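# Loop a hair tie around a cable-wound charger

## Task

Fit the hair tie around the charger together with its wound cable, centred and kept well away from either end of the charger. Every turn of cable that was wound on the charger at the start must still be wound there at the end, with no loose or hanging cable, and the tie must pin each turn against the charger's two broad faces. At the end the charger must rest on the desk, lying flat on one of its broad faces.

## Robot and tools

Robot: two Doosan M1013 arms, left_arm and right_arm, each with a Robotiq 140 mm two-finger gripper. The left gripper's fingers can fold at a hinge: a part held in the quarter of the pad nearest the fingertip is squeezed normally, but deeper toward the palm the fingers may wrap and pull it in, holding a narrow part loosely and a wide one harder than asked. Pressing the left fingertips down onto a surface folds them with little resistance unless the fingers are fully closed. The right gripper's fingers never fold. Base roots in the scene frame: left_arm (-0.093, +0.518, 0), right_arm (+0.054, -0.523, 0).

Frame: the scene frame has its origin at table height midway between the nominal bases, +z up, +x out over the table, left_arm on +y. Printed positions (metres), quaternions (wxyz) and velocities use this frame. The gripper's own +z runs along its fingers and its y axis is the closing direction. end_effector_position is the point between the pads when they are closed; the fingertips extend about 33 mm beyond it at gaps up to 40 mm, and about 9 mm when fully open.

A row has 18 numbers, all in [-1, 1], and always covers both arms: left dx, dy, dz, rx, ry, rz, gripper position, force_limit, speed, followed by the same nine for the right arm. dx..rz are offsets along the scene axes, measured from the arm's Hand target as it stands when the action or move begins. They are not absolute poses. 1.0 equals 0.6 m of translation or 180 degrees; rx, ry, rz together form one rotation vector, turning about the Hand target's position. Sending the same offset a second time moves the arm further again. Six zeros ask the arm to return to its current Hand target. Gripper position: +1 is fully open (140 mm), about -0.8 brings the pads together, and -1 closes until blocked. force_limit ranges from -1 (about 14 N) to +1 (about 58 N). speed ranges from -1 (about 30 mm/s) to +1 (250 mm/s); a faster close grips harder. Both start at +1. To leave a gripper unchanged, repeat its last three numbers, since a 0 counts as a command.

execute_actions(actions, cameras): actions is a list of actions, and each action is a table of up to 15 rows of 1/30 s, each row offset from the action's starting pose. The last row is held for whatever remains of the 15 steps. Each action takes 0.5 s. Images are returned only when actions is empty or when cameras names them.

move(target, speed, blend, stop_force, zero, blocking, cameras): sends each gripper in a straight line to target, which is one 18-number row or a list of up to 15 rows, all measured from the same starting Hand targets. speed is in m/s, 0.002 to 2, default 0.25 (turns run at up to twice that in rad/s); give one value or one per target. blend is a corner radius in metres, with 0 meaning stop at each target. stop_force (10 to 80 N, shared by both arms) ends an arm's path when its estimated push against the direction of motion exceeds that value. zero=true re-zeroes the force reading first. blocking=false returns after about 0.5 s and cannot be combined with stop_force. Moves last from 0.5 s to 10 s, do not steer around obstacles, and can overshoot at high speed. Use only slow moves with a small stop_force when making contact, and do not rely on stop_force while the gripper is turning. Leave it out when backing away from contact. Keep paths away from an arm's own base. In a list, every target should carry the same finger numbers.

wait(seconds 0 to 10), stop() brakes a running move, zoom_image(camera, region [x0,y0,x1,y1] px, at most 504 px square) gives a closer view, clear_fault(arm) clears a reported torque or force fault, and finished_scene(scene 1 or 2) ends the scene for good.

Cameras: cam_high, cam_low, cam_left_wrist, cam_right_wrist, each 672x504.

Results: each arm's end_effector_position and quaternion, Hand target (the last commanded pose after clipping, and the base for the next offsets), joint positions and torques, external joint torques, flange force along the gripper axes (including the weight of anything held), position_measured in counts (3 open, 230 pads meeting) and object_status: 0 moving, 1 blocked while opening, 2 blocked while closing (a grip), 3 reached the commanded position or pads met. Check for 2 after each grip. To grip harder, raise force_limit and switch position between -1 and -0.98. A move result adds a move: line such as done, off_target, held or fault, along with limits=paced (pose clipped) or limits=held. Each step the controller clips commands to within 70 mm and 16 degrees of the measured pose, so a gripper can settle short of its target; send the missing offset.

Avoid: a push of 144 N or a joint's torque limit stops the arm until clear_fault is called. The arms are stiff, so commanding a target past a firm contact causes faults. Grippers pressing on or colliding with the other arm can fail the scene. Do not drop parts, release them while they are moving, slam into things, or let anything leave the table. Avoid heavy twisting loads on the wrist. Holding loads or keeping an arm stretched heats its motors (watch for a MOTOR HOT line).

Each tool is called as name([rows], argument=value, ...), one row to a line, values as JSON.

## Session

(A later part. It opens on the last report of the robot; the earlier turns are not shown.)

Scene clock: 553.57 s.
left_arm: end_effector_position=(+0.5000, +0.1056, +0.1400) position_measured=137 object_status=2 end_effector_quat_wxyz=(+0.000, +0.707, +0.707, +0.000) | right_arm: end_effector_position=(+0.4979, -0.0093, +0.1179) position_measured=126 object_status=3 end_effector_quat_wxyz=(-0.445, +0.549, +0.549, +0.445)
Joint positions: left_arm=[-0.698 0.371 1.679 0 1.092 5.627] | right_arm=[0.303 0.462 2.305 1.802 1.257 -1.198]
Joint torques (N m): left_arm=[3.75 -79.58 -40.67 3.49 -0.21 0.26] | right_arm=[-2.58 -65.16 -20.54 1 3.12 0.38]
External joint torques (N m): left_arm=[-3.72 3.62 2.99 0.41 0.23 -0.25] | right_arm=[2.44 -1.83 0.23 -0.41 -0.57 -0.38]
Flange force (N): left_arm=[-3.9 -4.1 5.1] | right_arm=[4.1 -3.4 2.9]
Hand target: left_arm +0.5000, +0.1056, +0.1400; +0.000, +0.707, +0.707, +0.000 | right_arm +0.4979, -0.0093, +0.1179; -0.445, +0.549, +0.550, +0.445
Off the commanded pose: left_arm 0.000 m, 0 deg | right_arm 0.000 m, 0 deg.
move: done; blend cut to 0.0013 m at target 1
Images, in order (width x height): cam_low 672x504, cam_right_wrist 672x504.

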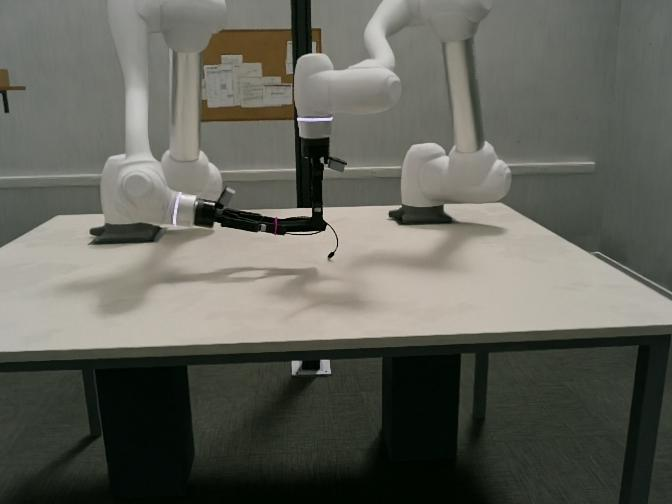

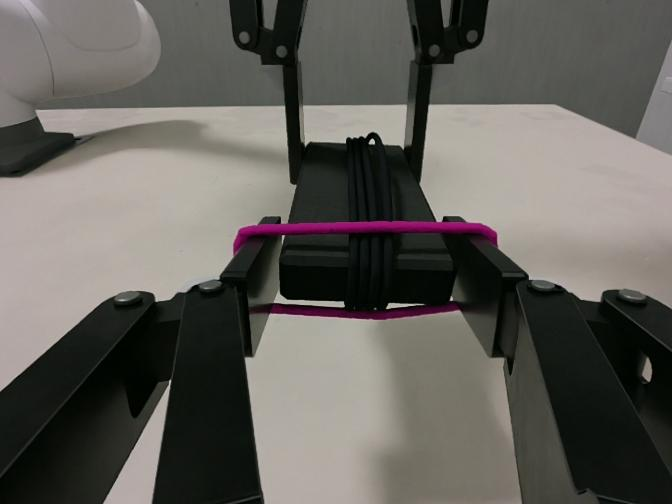

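move(target=[0,0,0, 0,0,0, -1,-0.05,-1, 0,0.03,-0.001,0,0,0,0.03,0.8,-1], speed=0.02, cameras=["cam_low","cam_right_wrist"])

zoom_image(camera="cam_low", region=[225, 200, 345, 250])

zoom_image(camera="cam_right_wrist", region=[230, 130, 500, 350])

Scene clock: 561.17 s.
left_arm: end_effector_position=(+0.5000, +0.1056, +0.1400) position_measured=137 object_status=2 end_effector_quat_wxyz=(+0.000, +0.707, +0.707, +0.000) | right_arm: end_effector_position=(+0.4979, +0.0087, +0.1173) position_measured=126 object_status=3 end_effector_quat_wxyz=(-0.445, +0.549, +0.550, +0.445)
Joint positions: left_arm=[-0.698 0.371 1.679 0 1.092 5.627] | right_arm=[0.338 0.469 2.292 1.834 1.243 -1.195]
Joint torques (N m): left_arm=[4.4 -79.89 -40.16 3.65 0.07 0.36] | right_arm=[-2.67 -65.85 -20.65 0.96 3.01 0.49]
External joint torques (N m): left_arm=[-4.26 4.61 2.67 0.24 -0.04 -0.36] | right_arm=[2.68 -1.83 0.13 -0.44 -0.47 -0.49]
Flange force (N): left_arm=[-5.7 -3.1 6.0] | right_arm=[3.9 -3.6 3.2]
Hand target: left_arm +0.5000, +0.1056, +0.1400; +0.000, +0.707, +0.707, +0.000 | right_arm +0.4979, +0.0087, +0.1173; -0.445, +0.549, +0.550, +0.445
Off the commanded pose: left_arm 0.000 m, 0 deg | right_arm 0.000 m, 0 deg.
move: done
Images, in order (width x height): cam_low 672x504, cam_right_wrist 672x504.

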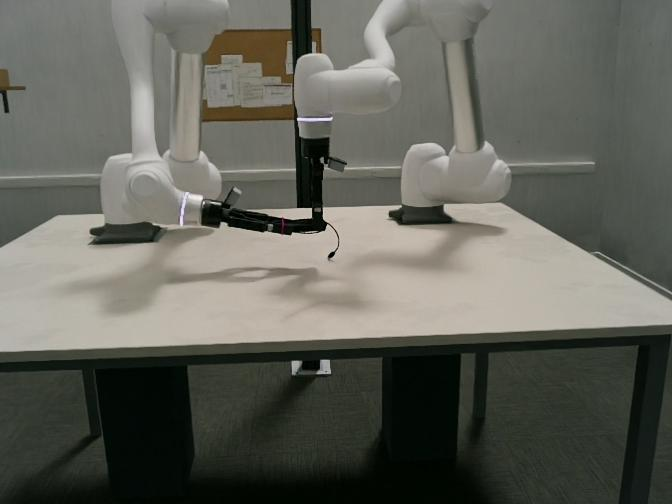

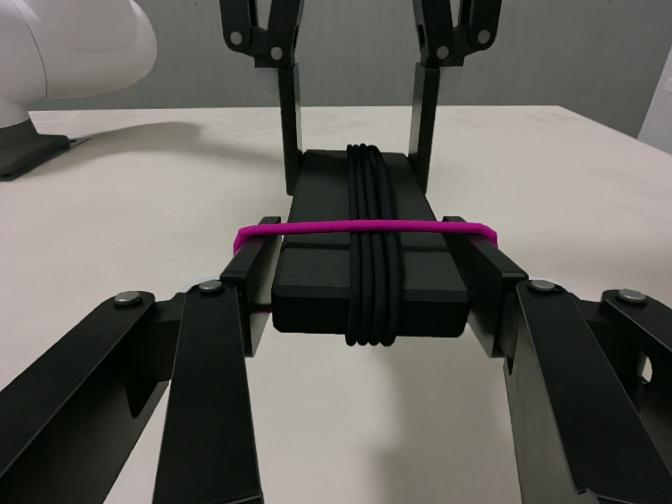

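Scaled by 4.200 from the camera's 672x504 image, which has a finer 960x720 frame.

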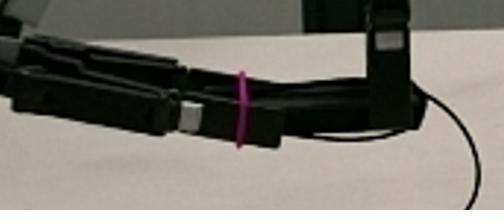

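Scaled by 1.867 from the camera's 672x504 image, which has a finer 960x720 frame.

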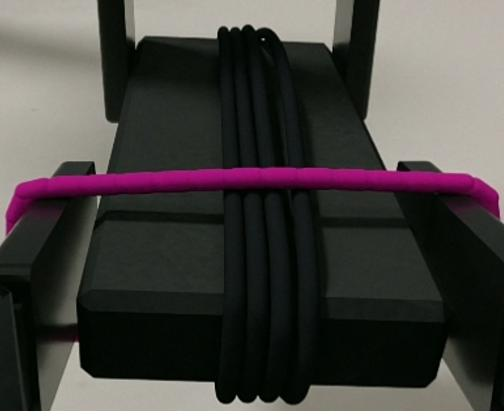

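move(target=[0,0,0, 0,0,0, -1,-0.05,-1, 0,0.062,0.0008,0,0,0,0.03,0.8,-1], speed=0.03, cameras=["cam_low","cam_right_wrist","cam_left_wrist"])

zoom_image(camera="cam_low", region=[225, 200, 345, 250])

zoom_image(camera="cam_left_wrist", region=[200, 150, 540, 405])

zoom_image(camera="cam_right_wrist", region=[230, 130, 500, 350])

Scene clock: 568.27 s.
left_arm: end_effector_position=(+0.5000, +0.1056, +0.1400) position_measured=137 object_status=2 end_effector_quat_wxyz=(+0.000, +0.707, +0.707, +0.000) | right_arm: end_effector_position=(+0.4979, +0.0459, +0.1178) position_measured=126 object_status=3 end_effector_quat_wxyz=(-0.445, +0.549, +0.549, +0.445)
Joint positions: left_arm=[-0.698 0.371 1.679 0 1.092 5.627] | right_arm=[0.407 0.482 2.26 1.894 1.212 -1.184]
Joint torques (N m): left_arm=[1.5 -79.67 -45.2 2.45 -2.87 -0.01] | right_arm=[2.54 -67.79 -21.26 0.02 3.72 0.47]
External joint torques (N m): left_arm=[-1.74 4.24 7.59 1.44 2.89 0.01] | right_arm=[-2.52 -2.05 -0.17 0.41 -1.2 -0.47]
Flange force (N): left_arm=[2.6 -7.9 5.4] | right_arm=[2.6 -0.1 -4.3]
Hand target: left_arm +0.5000, +0.1056, +0.1400; +0.000, +0.707, +0.707, +0.000 | right_arm +0.4979, +0.0459, +0.1178; -0.445, +0.549, +0.550, +0.445
Off the commanded pose: left_arm 0.000 m, 0 deg | right_arm 0.000 m, 0 deg.
move: done
Images, in order (width x height): cam_low 672x504, cam_left_wrist 672x504, cam_right_wrist 672x504.

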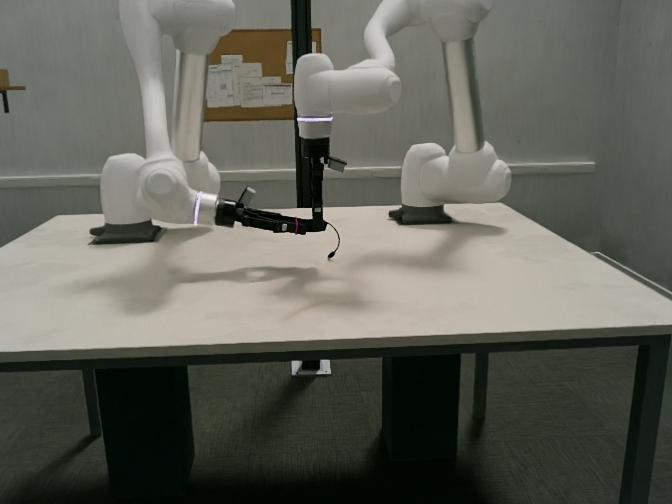

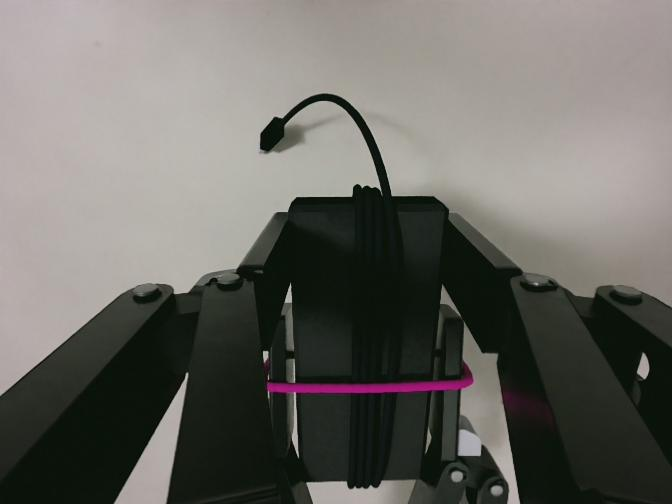

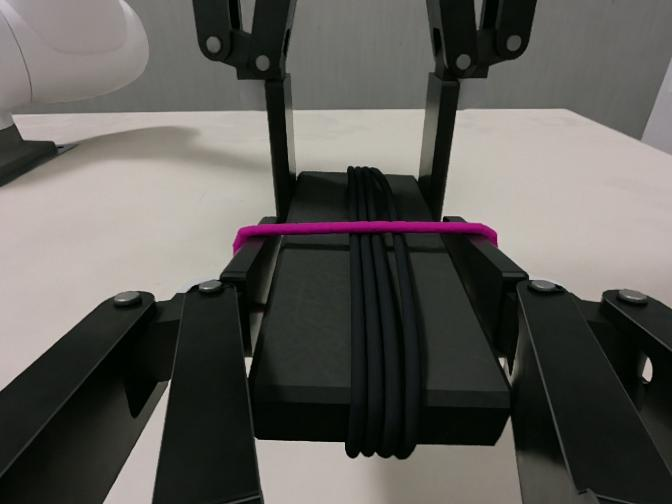

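Scaled by 4.200 from the camera's 672x504 image, which has a finer 960x720 frame.

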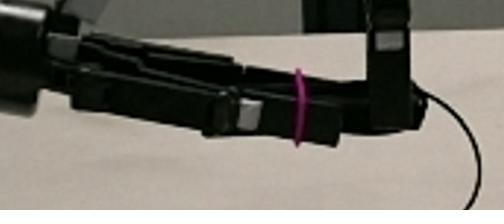

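Scaled by 1.482 from the camera's 672x504 image, which has a finer 960x720 frame.

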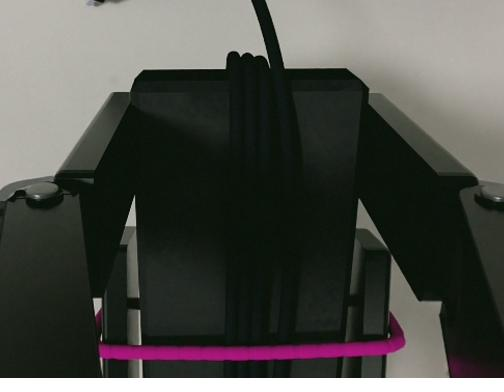

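Scaled by 1.867 from the camera's 672x504 image, which has a finer 960x720 frame.

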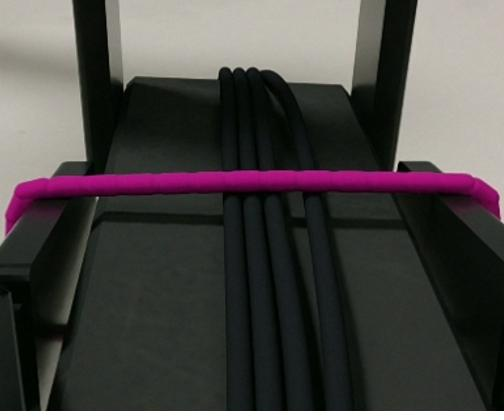

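move([
  [0,0,-0.1417, 0,0,0, -1,-0.05,-1, 0,0,-0.1417,0,0,0,0.03,0.8,-1],
  [0,0,-0.16, 0,0,0, -1,-0.05,-1, 0,0,-0.1547,0,0,0,0.03,0.8,-1],
], speed=[0.08,0.02], blend=[0.004,0], cameras=["cam_low","cam_right_wrist","cam_left_wrist"])

zoom_image(camera="cam_low", region=[225, 225, 345, 275])

zoom_image(camera="cam_right_wrist", region=[230, 130, 500, 350])

Scene clock: 589.87 s.
left_arm: end_effector_position=(+0.5000, +0.1056, +0.0440) position_measured=137 object_status=2 end_effector_quat_wxyz=(+0.000, +0.707, +0.707, +0.000) | right_arm: end_effector_position=(+0.4979, +0.0459, +0.0250) position_measured=126 object_status=3 end_effector_quat_wxyz=(-0.445, +0.549, +0.550, +0.445)
Joint positions: left_arm=[-0.698 0.454 1.755 0 0.932 5.627] | right_arm=[0.407 0.667 2.256 1.952 1.275 -1.363]
Joint torques (N m): left_arm=[3.89 -82.24 -37.47 3.31 -1.08 0.18] | right_arm=[-0.41 -78.39 -14 0.1 4.1 0.42]
External joint torques (N m): left_arm=[-4.2 2.28 3.46 0.22 1.11 -0.18] | right_arm=[0.56 -0.5 -0.27 0.08 -1.43 -0.42]
Flange force (N): left_arm=[-2.8 -6.5 2.7] | right_arm=[1.5 -0.4 1.6]
Hand target: left_arm +0.5000, +0.1056, +0.0440; +0.000, +0.707, +0.707, +0.000 | right_arm +0.4979, +0.0459, +0.0250; -0.445, +0.549, +0.550, +0.445
Off the commanded pose: left_arm 0.000 m, 0 deg | right_arm 0.000 m, 0 deg.
move: done
Images, in order (width x height): cam_low 672x504, cam_left_wrist 672x504, cam_right_wrist 672x504.

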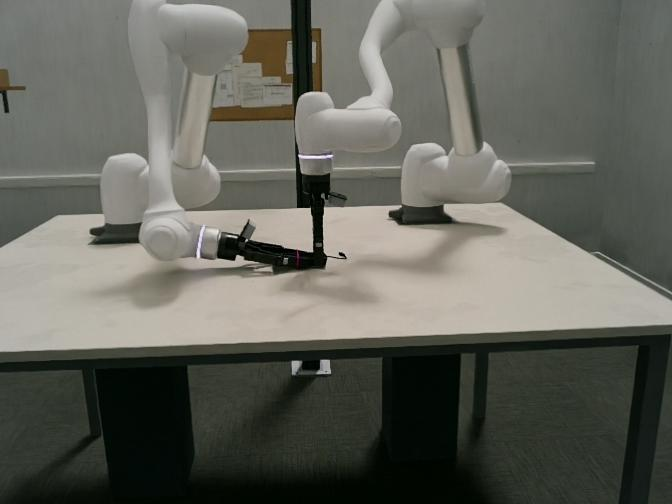

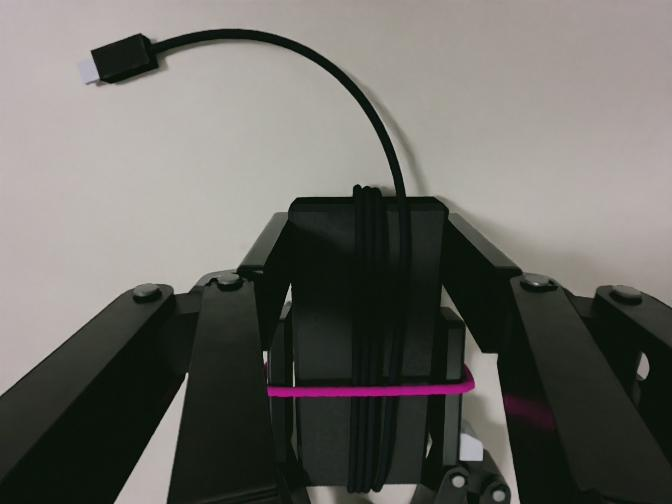

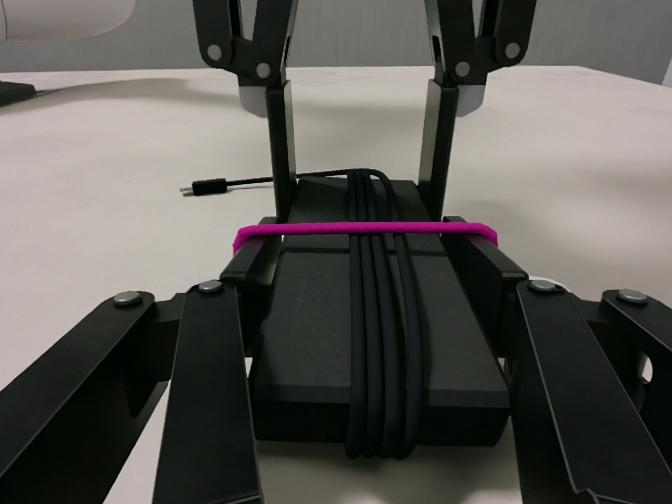

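Scaled by 4.200 from the camera's 672x504 image, which has a finer 960x720 frame.

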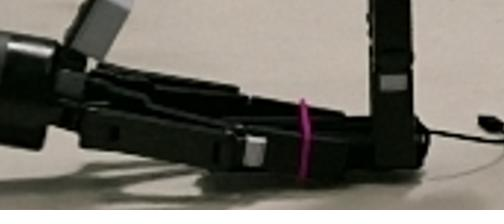

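Scaled by 1.867 from the camera's 672x504 image, which has a finer 960x720 frame.

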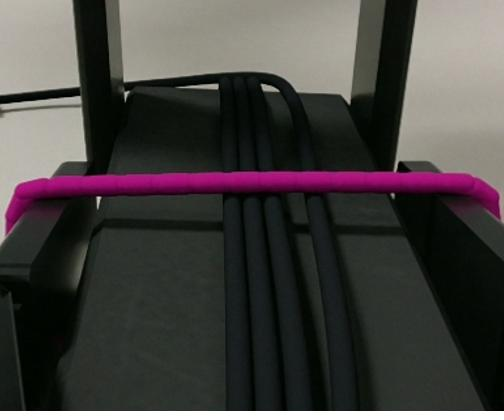

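move([
  [0,0,-0.0018, 0,0,0, 0.2055,-1,-0.5, 0,0,0,0,0,0,0.03,0.8,-1],
  [0,0,0.13, 0,0,0, 0.2055,-1,-0.5, 0,0,0,0,0,0,0.03,0.8,-1],
  [-0.0008,-0.0915,0.13, 0,0,0.5, -0.614,-1,0, 0,0,0,0,0,0,0.03,0.8,-1],
], speed=[0.02,0.12,0.25], blend=[0,0.02,0], cameras=["cam_low","cam_right_wrist","cam_left_wrist"])

zoom_image(camera="cam_low", region=[225, 225, 345, 275])

zoom_image(camera="cam_left_wrist", region=[150, 100, 520, 400])

Scene clock: 622.73 s.
left_arm: end_effector_position=(+0.4995, +0.0507, +0.1220) position_measured=207 object_status=0 end_effector_quat_wxyz=(+0.000, +0.000, +1.000, +0.000) | right_arm: end_effector_position=(+0.4979, +0.0459, +0.0250) position_measured=126 object_status=3 end_effector_quat_wxyz=(-0.445, +0.549, +0.550, +0.445)
Joint positions: left_arm=[-0.756 0.431 1.626 0 1.085 3.998] | right_arm=[0.407 0.667 2.256 1.952 1.275 -1.363]
Joint torques (N m): left_arm=[4.64 -83.53 -38.52 3.86 0.22 0.38] | right_arm=[-3.08 -78.14 -14.44 0.7 3.69 0.47]
External joint torques (N m): left_arm=[-5.05 2.25 0.9 -0.04 -0.2 -0.38] | right_arm=[3.15 -0.66 0.17 -0.52 -1.02 -0.47]
Flange force (N): left_arm=[3.8 -6.1 2.8] | right_arm=[2.5 -2.9 4.5]
Hand target: left_arm +0.4995, +0.0507, +0.1220; +0.000, +0.000, +1.000, +0.000 | right_arm +0.4979, +0.0459, +0.0250; -0.445, +0.549, +0.550, +0.445
Off the commanded pose: left_arm 0.000 m, 0 deg | right_arm 0.000 m, 0 deg.
move: done
Images, in order (width x height): cam_low 672x504, cam_left_wrist 672x504, cam_right_wrist 672x504.

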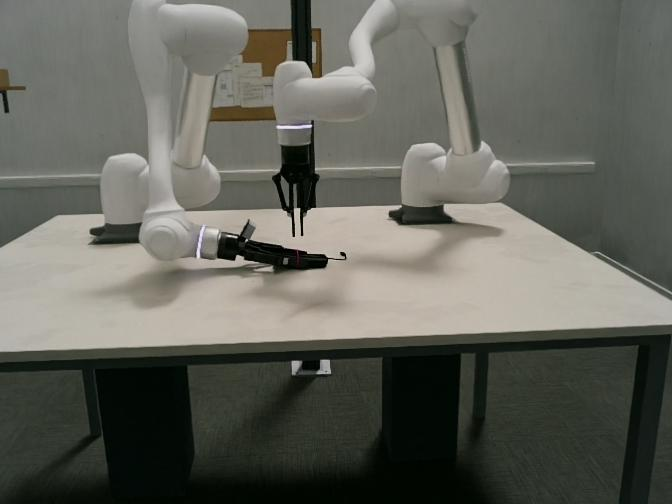

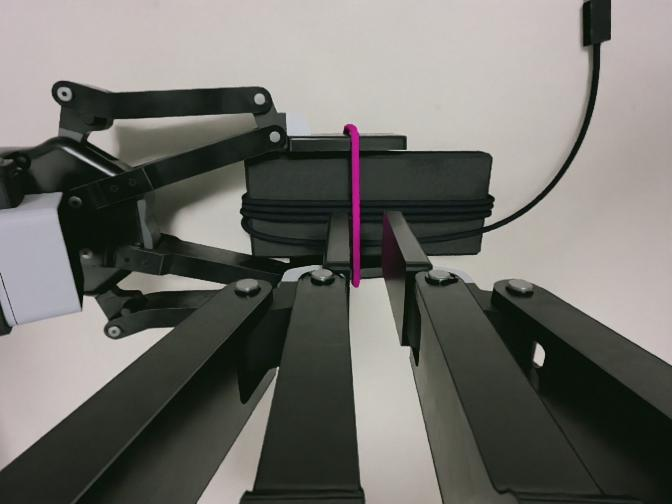

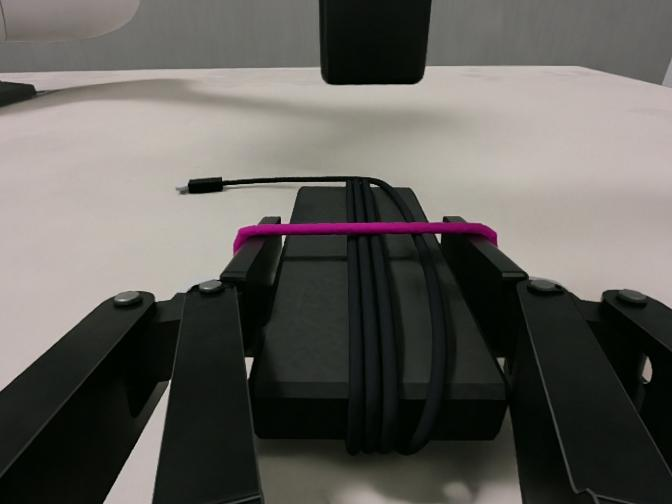

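Scaled by 4.200 from the camera's 672x504 image, which has a finer 960x720 frame.

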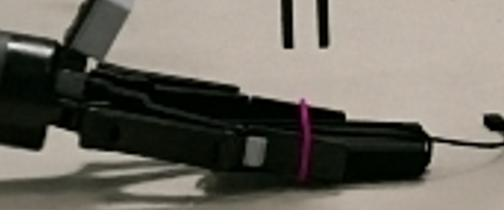

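Scaled by 1.362 from the camera's 672x504 image, which has a finer 960x720 frame.

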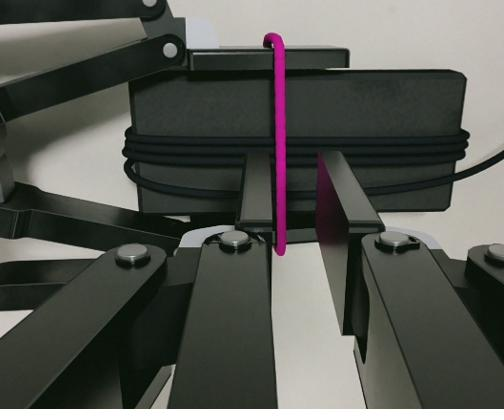

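move(target=[0,-0.0037,-0.0833, 0,0,0, -0.614,-1,0, 0,0,0,0,0,0,0.03,0.8,-1], speed=0.1, cameras=["cam_left_wrist","cam_right_wrist"])

zoom_image(camera="cam_left_wrist", region=[230, 100, 470, 300])

zoom_image(camera="cam_right_wrist", region=[230, 130, 500, 350])

Scene clock: 630.27 s.
left_arm: end_effector_position=(+0.4995, +0.0485, +0.0720) position_measured=207 object_status=3 end_effector_quat_wxyz=(+0.000, +0.000, +1.000, +0.000) | right_arm: end_effector_position=(+0.4979, +0.0459, +0.0250) position_measured=126 object_status=3 end_effector_quat_wxyz=(-0.445, +0.549, +0.550, +0.445)
Joint positions: left_arm=[-0.758 0.474 1.663 0 1.005 3.996] | right_arm=[0.407 0.667 2.256 1.952 1.275 -1.363]
Joint torques (N m): left_arm=[4.95 -85.1 -36.66 3.58 0.17 0.36] | right_arm=[-2.85 -77.83 -14.4 0.69 3.68 0.45]
External joint torques (N m): left_arm=[-4.72 1.41 0.92 0.07 -0.14 -0.36] | right_arm=[2.97 -0.9 0.16 -0.52 -1.01 -0.45]
Flange force (N): left_arm=[4.6 -4.9 2.1] | right_arm=[2.9 -2.7 4.0]
Hand target: left_arm +0.4995, +0.0485, +0.0720; +0.000, +0.000, +1.000, +0.000 | right_arm +0.4979, +0.0459, +0.0250; -0.445, +0.549, +0.550, +0.445
Off the commanded pose: left_arm 0.000 m, 0 deg | right_arm 0.000 m, 0 deg.
move: done
Images, in order (width x height): cam_left_wrist 672x504, cam_right_wrist 672x504.

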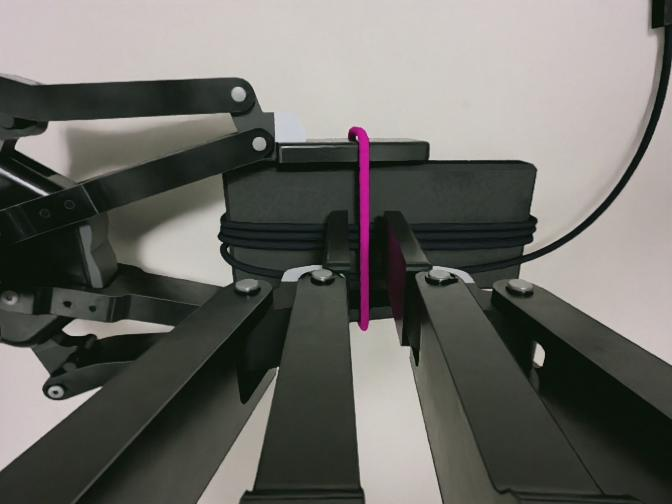

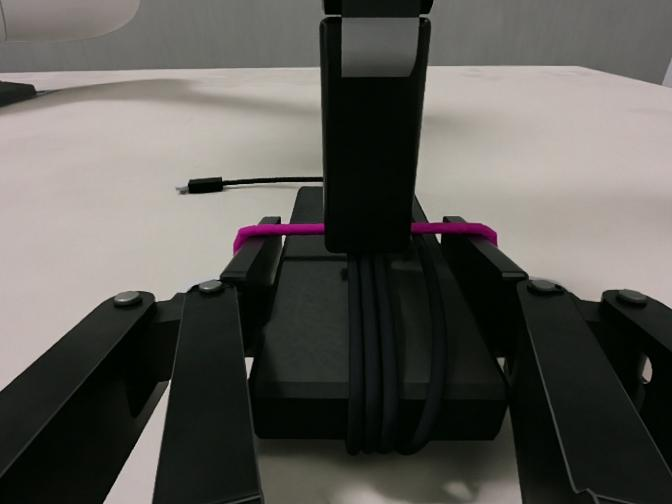

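Scaled by 2.100 from the camera's 672x504 image, which has a finer 960x720 frame.

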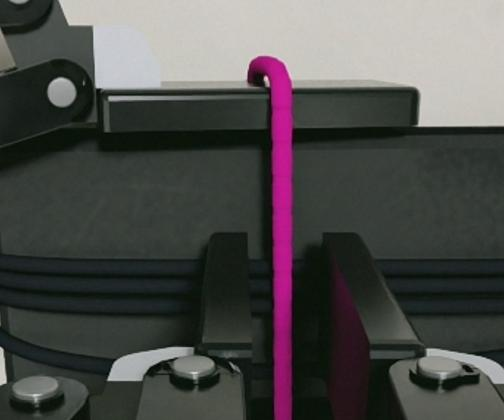

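Scaled by 1.867 from the camera's 672x504 image, which has a finer 960x720 frame.

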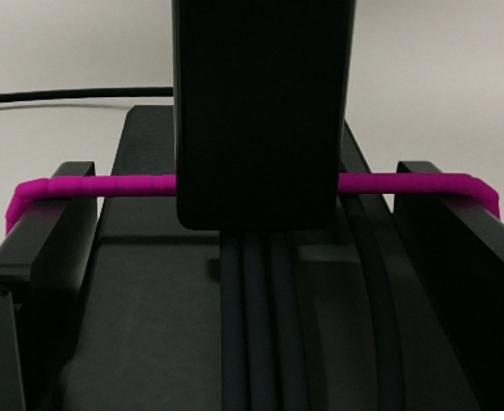

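move(target=[0,0,-0.0133, 0,0,0, -0.614,-1,0, 0,0,0,0,0,0,0.03,0.8,-1], speed=0.004, stop_force=10, cameras=["cam_left_wrist","cam_right_wrist"])

zoom_image(camera="cam_right_wrist", region=[230, 130, 500, 350])

Scene clock: 639.60 s.
left_arm: end_effector_position=(+0.4995, +0.0485, +0.0641) position_measured=207 object_status=3 end_effector_quat_wxyz=(+0.000, +0.000, +1.000, +0.000) | right_arm: end_effector_position=(+0.4979, +0.0459, +0.0250) position_measured=126 object_status=3 end_effector_quat_wxyz=(-0.445, +0.549, +0.550, +0.445)
Joint positions: left_arm=[-0.758 0.481 1.668 0 0.992 3.996] | right_arm=[0.407 0.667 2.256 1.952 1.275 -1.363]
Joint torques (N m): left_arm=[5.01 -81.72 -33.95 3.81 0.34 0.36] | right_arm=[-3.28 -79.14 -14.92 0.8 4.36 0.45]
External joint torques (N m): left_arm=[-4.87 -2.89 -1.77 -0.17 -0.32 -0.36] | right_arm=[3.04 0.39 0.59 -0.59 -1.7 -0.45]
Flange force (N): left_arm=[4.8 -5.0 -3.3] | right_arm=[1.0 -2.7 4.8]
Hand target: left_arm +0.4995, +0.0485, +0.0641; +0.000, +0.000, +1.000, +0.000 | right_arm +0.4979, +0.0459, +0.0250; -0.445, +0.549, +0.550, +0.445
Off the commanded pose: left_arm 0.000 m, 0 deg | right_arm 0.000 m, 0 deg.
move: done
Images, in order (width x height): cam_left_wrist 672x504, cam_right_wrist 672x504.

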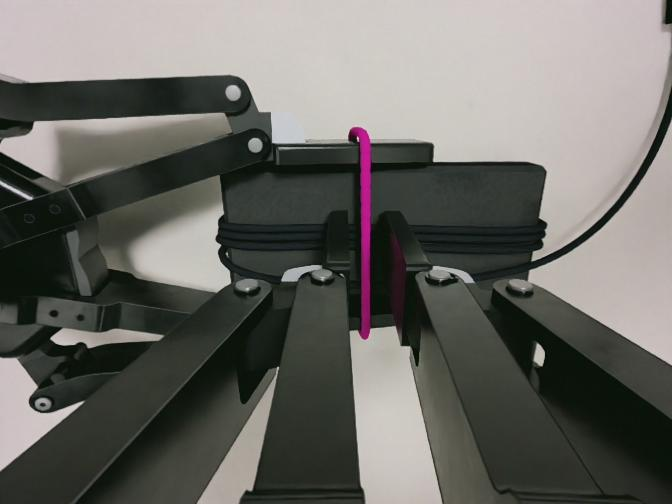

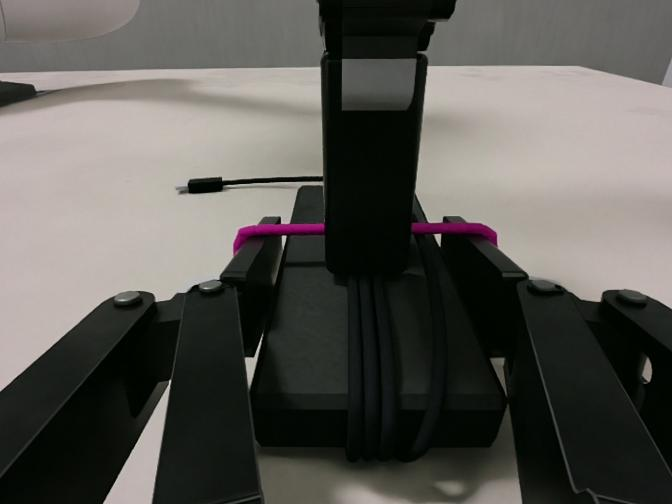

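Scaled by 1.867 from the camera's 672x504 image, which has a finer 960x720 frame.

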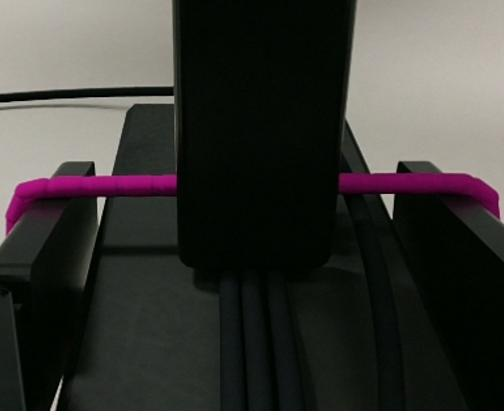

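move(target=[0,0,0, 0,0,0, -0.614,-1,0, 0,-0.0163,0.0035,0,0,0,0.03,0.8,-1], speed=0.02, cameras=["cam_left_wrist","cam_right_wrist"])

zoom_image(camera="cam_right_wrist", region=[230, 130, 500, 350])

zoom_image(camera="cam_left_wrist", region=[210, 100, 560, 350])

Scene clock: 647.67 s.
left_arm: end_effector_position=(+0.4995, +0.0485, +0.0641) position_measured=207 object_status=3 end_effector_quat_wxyz=(+0.000, +0.000, +1.000, +0.000) | right_arm: end_effector_position=(+0.4979, +0.0361, +0.0271) position_measured=126 object_status=3 end_effector_quat_wxyz=(-0.445, +0.549, +0.550, +0.445)
Joint positions: left_arm=[-0.758 0.481 1.668 0 0.992 3.996] | right_arm=[0.39 0.66 2.265 1.935 1.279 -1.364]
Joint torques (N m): left_arm=[6.48 -80.56 -31.64 4.61 1.05 0.39] | right_arm=[-5.02 -79.43 -13.83 0.7 4.71 0.45]
External joint torques (N m): left_arm=[-6.38 -3.43 -4.06 -0.96 -1.03 -0.39] | right_arm=[4.88 1.23 -0.29 -0.49 -2.04 -0.46]
Flange force (N): left_arm=[3.2 -8.9 -4.3] | right_arm=[0.2 -2.4 9.8]
Hand target: left_arm +0.4995, +0.0485, +0.0641; +0.000, +0.000, +1.000, +0.000 | right_arm +0.4979, +0.0361, +0.0271; -0.445, +0.549, +0.550, +0.445
Off the commanded pose: left_arm 0.000 m, 0 deg | right_arm 0.000 m, 0 deg.
move: done
Images, in order (width x height): cam_left_wrist 672x504, cam_right_wrist 672x504.

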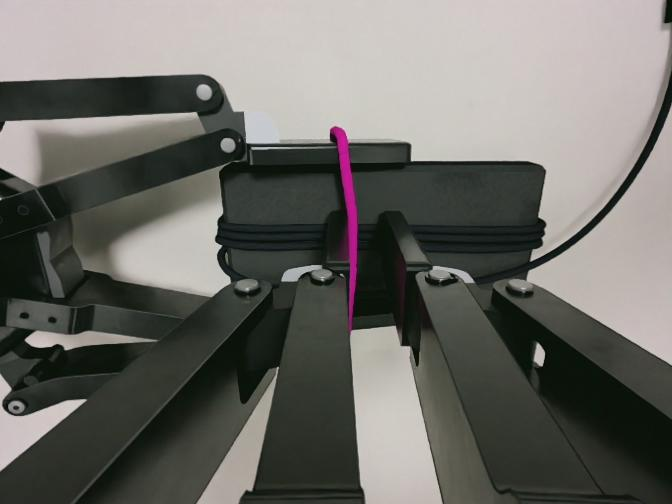

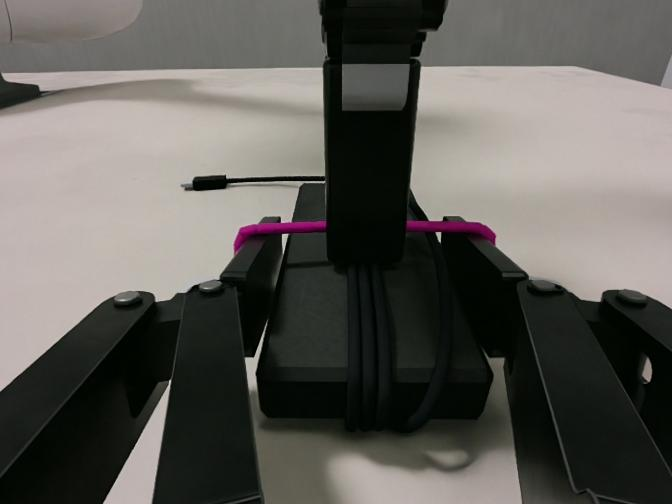

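Scaled by 1.867 from the camera's 672x504 image, which has a finer 960x720 frame.

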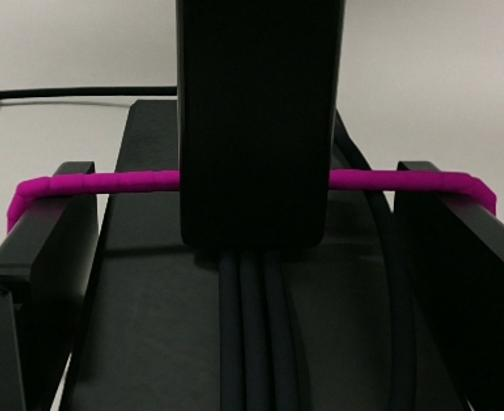

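Scaled by 1.440 from the camera's 672x504 image, which has a finer 960x720 frame.

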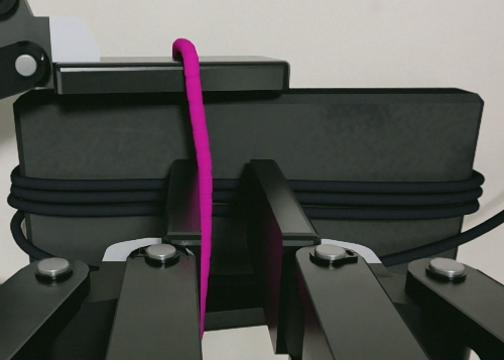

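move(target=[0,0,0, 0,0,0, -0.614,-1,0, 0,-0.0098,0.0021,0,0,0,0.03,0.8,-1], speed=0.02, cameras=["cam_left_wrist","cam_right_wrist"])

zoom_image(camera="cam_right_wrist", region=[230, 130, 500, 350])

zoom_image(camera="cam_left_wrist", region=[210, 100, 560, 350])

Scene clock: 665.90 s.
left_arm: end_effector_position=(+0.4995, +0.0485, +0.0641) position_measured=207 object_status=3 end_effector_quat_wxyz=(+0.000, +0.000, +1.000, +0.000) | right_arm: end_effector_position=(+0.4979, +0.0302, +0.0283) position_measured=126 object_status=3 end_effector_quat_wxyz=(-0.445, +0.549, +0.550, +0.445)
Joint positions: left_arm=[-0.758 0.481 1.668 0 0.992 3.996] | right_arm=[0.379 0.657 2.27 1.924 1.282 -1.365]
Joint torques (N m): left_arm=[8.35 -79.76 -30.26 5.21 1.72 0.43] | right_arm=[-6.07 -80.54 -13.84 0.88 5.12 0.47]
External joint torques (N m): left_arm=[-8.65 -4.26 -5.34 -1.58 -1.7 -0.43] | right_arm=[6.08 2.69 -0.21 -0.67 -2.45 -0.47]
Flange force (N): left_arm=[4.4 -11.9 -4.9] | right_arm=[-1.9 -2.5 12.7]
Hand target: left_arm +0.4995, +0.0485, +0.0641; +0.000, +0.000, +1.000, +0.000 | right_arm +0.4979, +0.0302, +0.0283; -0.445, +0.549, +0.550, +0.445
Off the commanded pose: left_arm 0.000 m, 0 deg | right_arm 0.000 m, 0 deg.
move: done
Images, in order (width x height): cam_left_wrist 672x504, cam_right_wrist 672x504.

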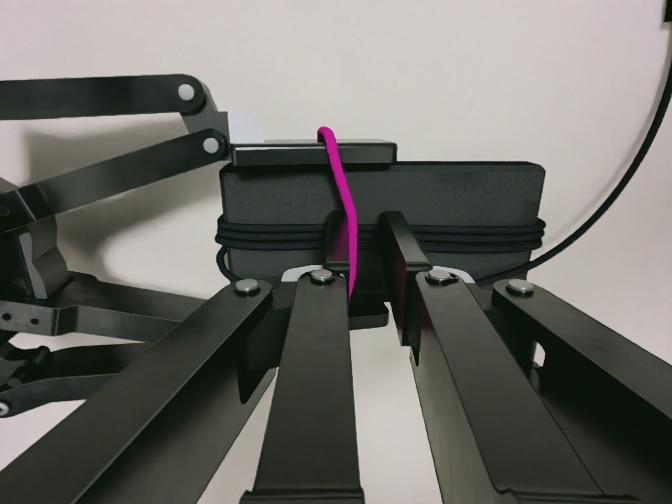

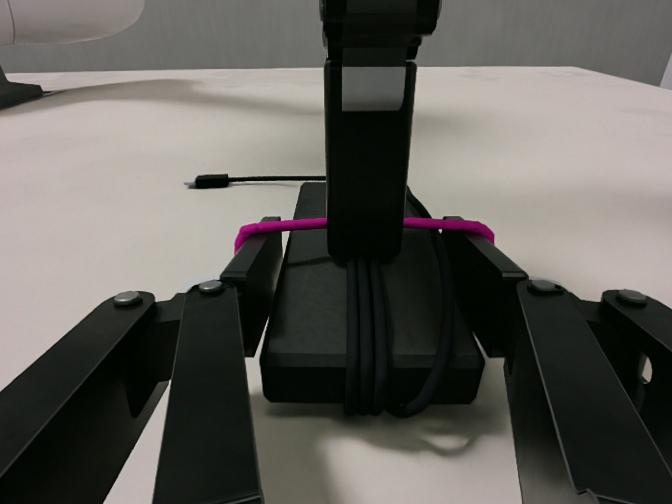

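Scaled by 1.867 from the camera's 672x504 image, which has a finer 960x720 frame.

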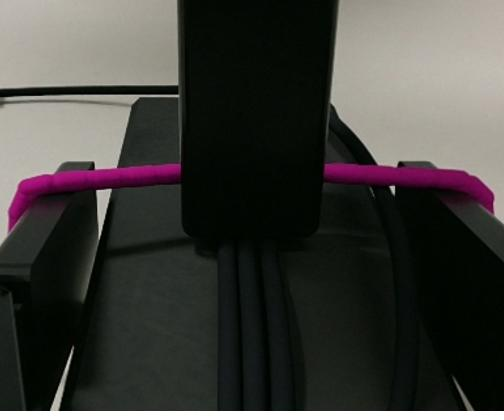

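Scaled by 1.440 from the camera's 672x504 image, which has a finer 960x720 frame.

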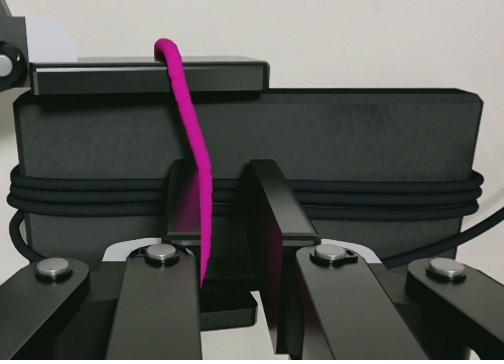

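wait(seconds=0.1, cameras=["cam_low"])

zoom_image(camera="cam_low", region=[245, 230, 345, 275])

Scene clock: 682.03 s.
left_arm: end_effector_position=(+0.4995, +0.0485, +0.0641) position_measured=207 object_status=3 end_effector_quat_wxyz=(+0.000, +0.000, +1.000, +0.000) | right_arm: end_effector_position=(+0.4979, +0.0302, +0.0283) position_measured=126 object_status=3 end_effector_quat_wxyz=(-0.445, +0.549, +0.550, +0.445)
Joint positions: left_arm=[-0.758 0.481 1.668 0 0.992 3.996] | right_arm=[0.379 0.657 2.27 1.924 1.282 -1.365]
Joint torques (N m): left_arm=[8.23 -79.96 -30.2 5.14 1.67 0.37] | right_arm=[-6.18 -79.94 -13.77 0.86 5.1 0.48]
External joint torques (N m): left_arm=[-7.97 -4.16 -5.4 -1.5 -1.65 -0.37] | right_arm=[6.11 2.09 -0.32 -0.64 -2.42 -0.48]
Flange force (N): left_arm=[3.5 -11.3 -4.9] | right_arm=[-0.8 -2.7 12.6]
Hand target: left_arm +0.4995, +0.0485, +0.0641; +0.000, +0.000, +1.000, +0.000 | right_arm +0.4979, +0.0302, +0.0283; -0.445, +0.549, +0.550, +0.445
Tool commands: left_gripper/position=-0.614 left_gripper/force_limit=-1.0 left_gripper/speed=+0.0 right_gripper/position=+0.03 right_gripper/force_limit=+0.8 right_gripper/speed=-1.0
Off the commanded pose: left_arm 0.000 m, 0 deg | right_arm 0.000 m, 0 deg.
wait: 0.10 s; at rest from the start
Images, in order (width x height): cam_low 672x504.

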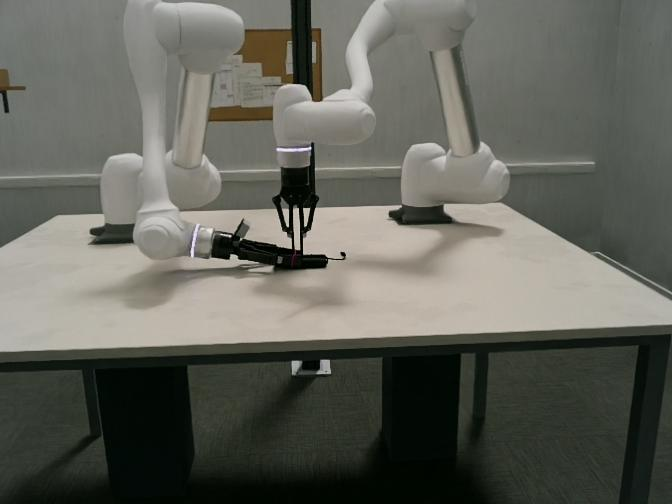

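Scaled by 5.040 from the camera's 672x504 image, which has a finer 960x720 frame.

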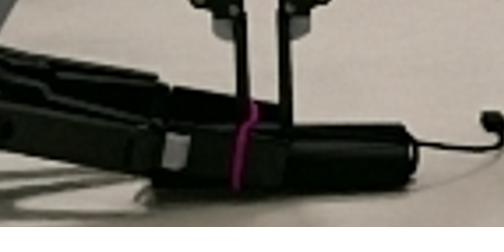

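move([
  [0,0,0.004, 0,0,0, -0.614,-1,0, 0,0,0,0,0,0,0.03,0.8,-1],
  [-0.0308,0,0.004, 0,0,0, -0.614,-1,0, 0,0,0,0,0,0,0.03,0.8,-1],
], speed=0.02, cameras=["cam_left_wrist","cam_right_wrist","cam_low"])

zoom_image(camera="cam_right_wrist", region=[230, 130, 500, 350])

zoom_image(camera="cam_left_wrist", region=[210, 100, 560, 350])

zoom_image(camera="cam_low", region=[245, 230, 345, 275])

Scene clock: 691.67 s.
left_arm: end_effector_position=(+0.4810, +0.0485, +0.0665) position_measured=207 object_status=3 end_effector_quat_wxyz=(+0.000, +0.000, +1.000, +0.000) | right_arm: end_effector_position=(+0.4979, +0.0302, +0.0284) position_measured=126 object_status=3 end_effector_quat_wxyz=(-0.445, +0.549, +0.549, +0.445)
Joint positions: left_arm=[-0.775 0.459 1.698 0 0.984 3.98] | right_arm=[0.379 0.657 2.27 1.924 1.282 -1.365]
Joint torques (N m): left_arm=[4.18 -82.36 -31.95 3.54 1.83 0.4] | right_arm=[-6.39 -78.11 -16.15 1.9 3.96 0.52]
External joint torques (N m): left_arm=[-4.07 0.43 -3.46 0.07 -1.8 -0.4] | right_arm=[6.38 0.13 2.04 -1.68 -1.28 -0.52]
Flange force (N): left_arm=[-1.1 -8.7 0.8] | right_arm=[2.5 -6.8 7.4]
Hand target: left_arm +0.4810, +0.0485, +0.0665; +0.000, +0.000, +1.000, +0.000 | right_arm +0.4979, +0.0302, +0.0283; -0.445, +0.549, +0.550, +0.445
Off the commanded pose: left_arm 0.000 m, 0 deg | right_arm 0.000 m, 0 deg.
move: done
Images, in order (width x height): cam_low 672x504, cam_left_wrist 672x504, cam_right_wrist 672x504.

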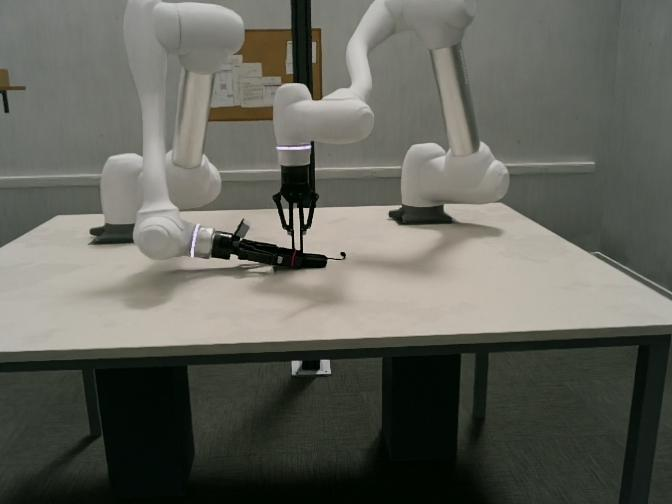

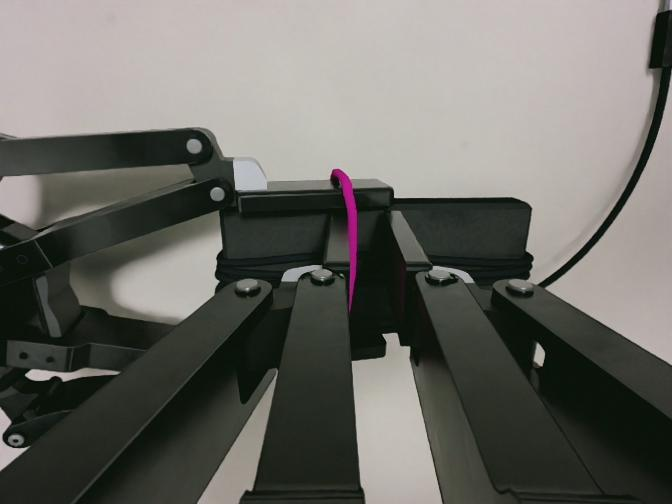

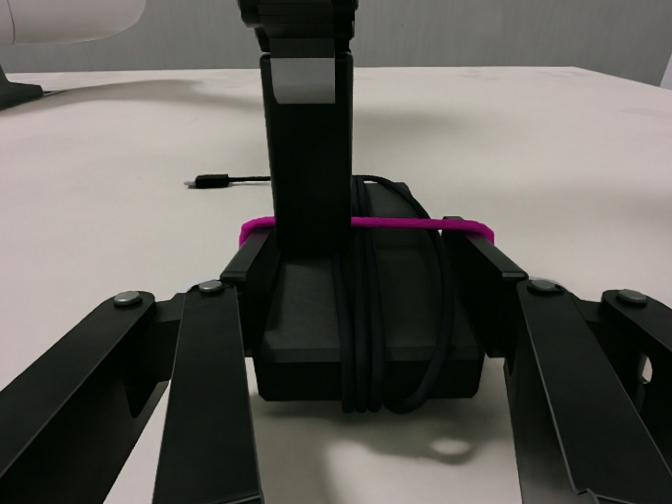

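Scaled by 1.867 from the camera's 672x504 image, which has a finer 960x720 frame.

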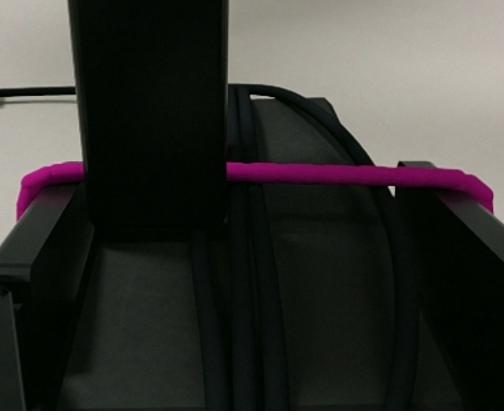

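Scaled by 1.440 from the camera's 672x504 image, which has a finer 960x720 frame.

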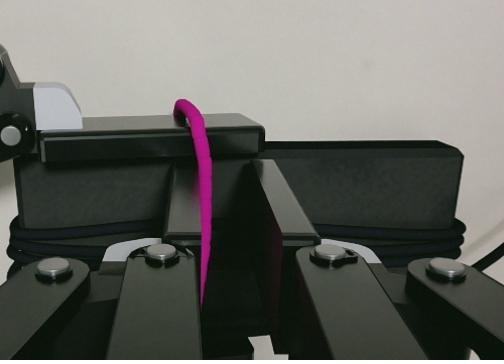

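Scaled by 5.040 from the camera's 672x504 image, which has a finer 960x720 frame.

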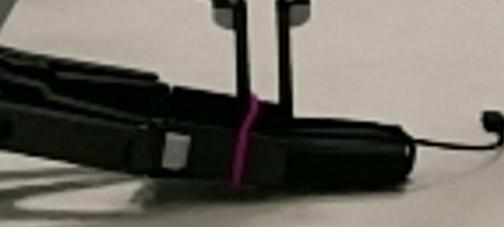

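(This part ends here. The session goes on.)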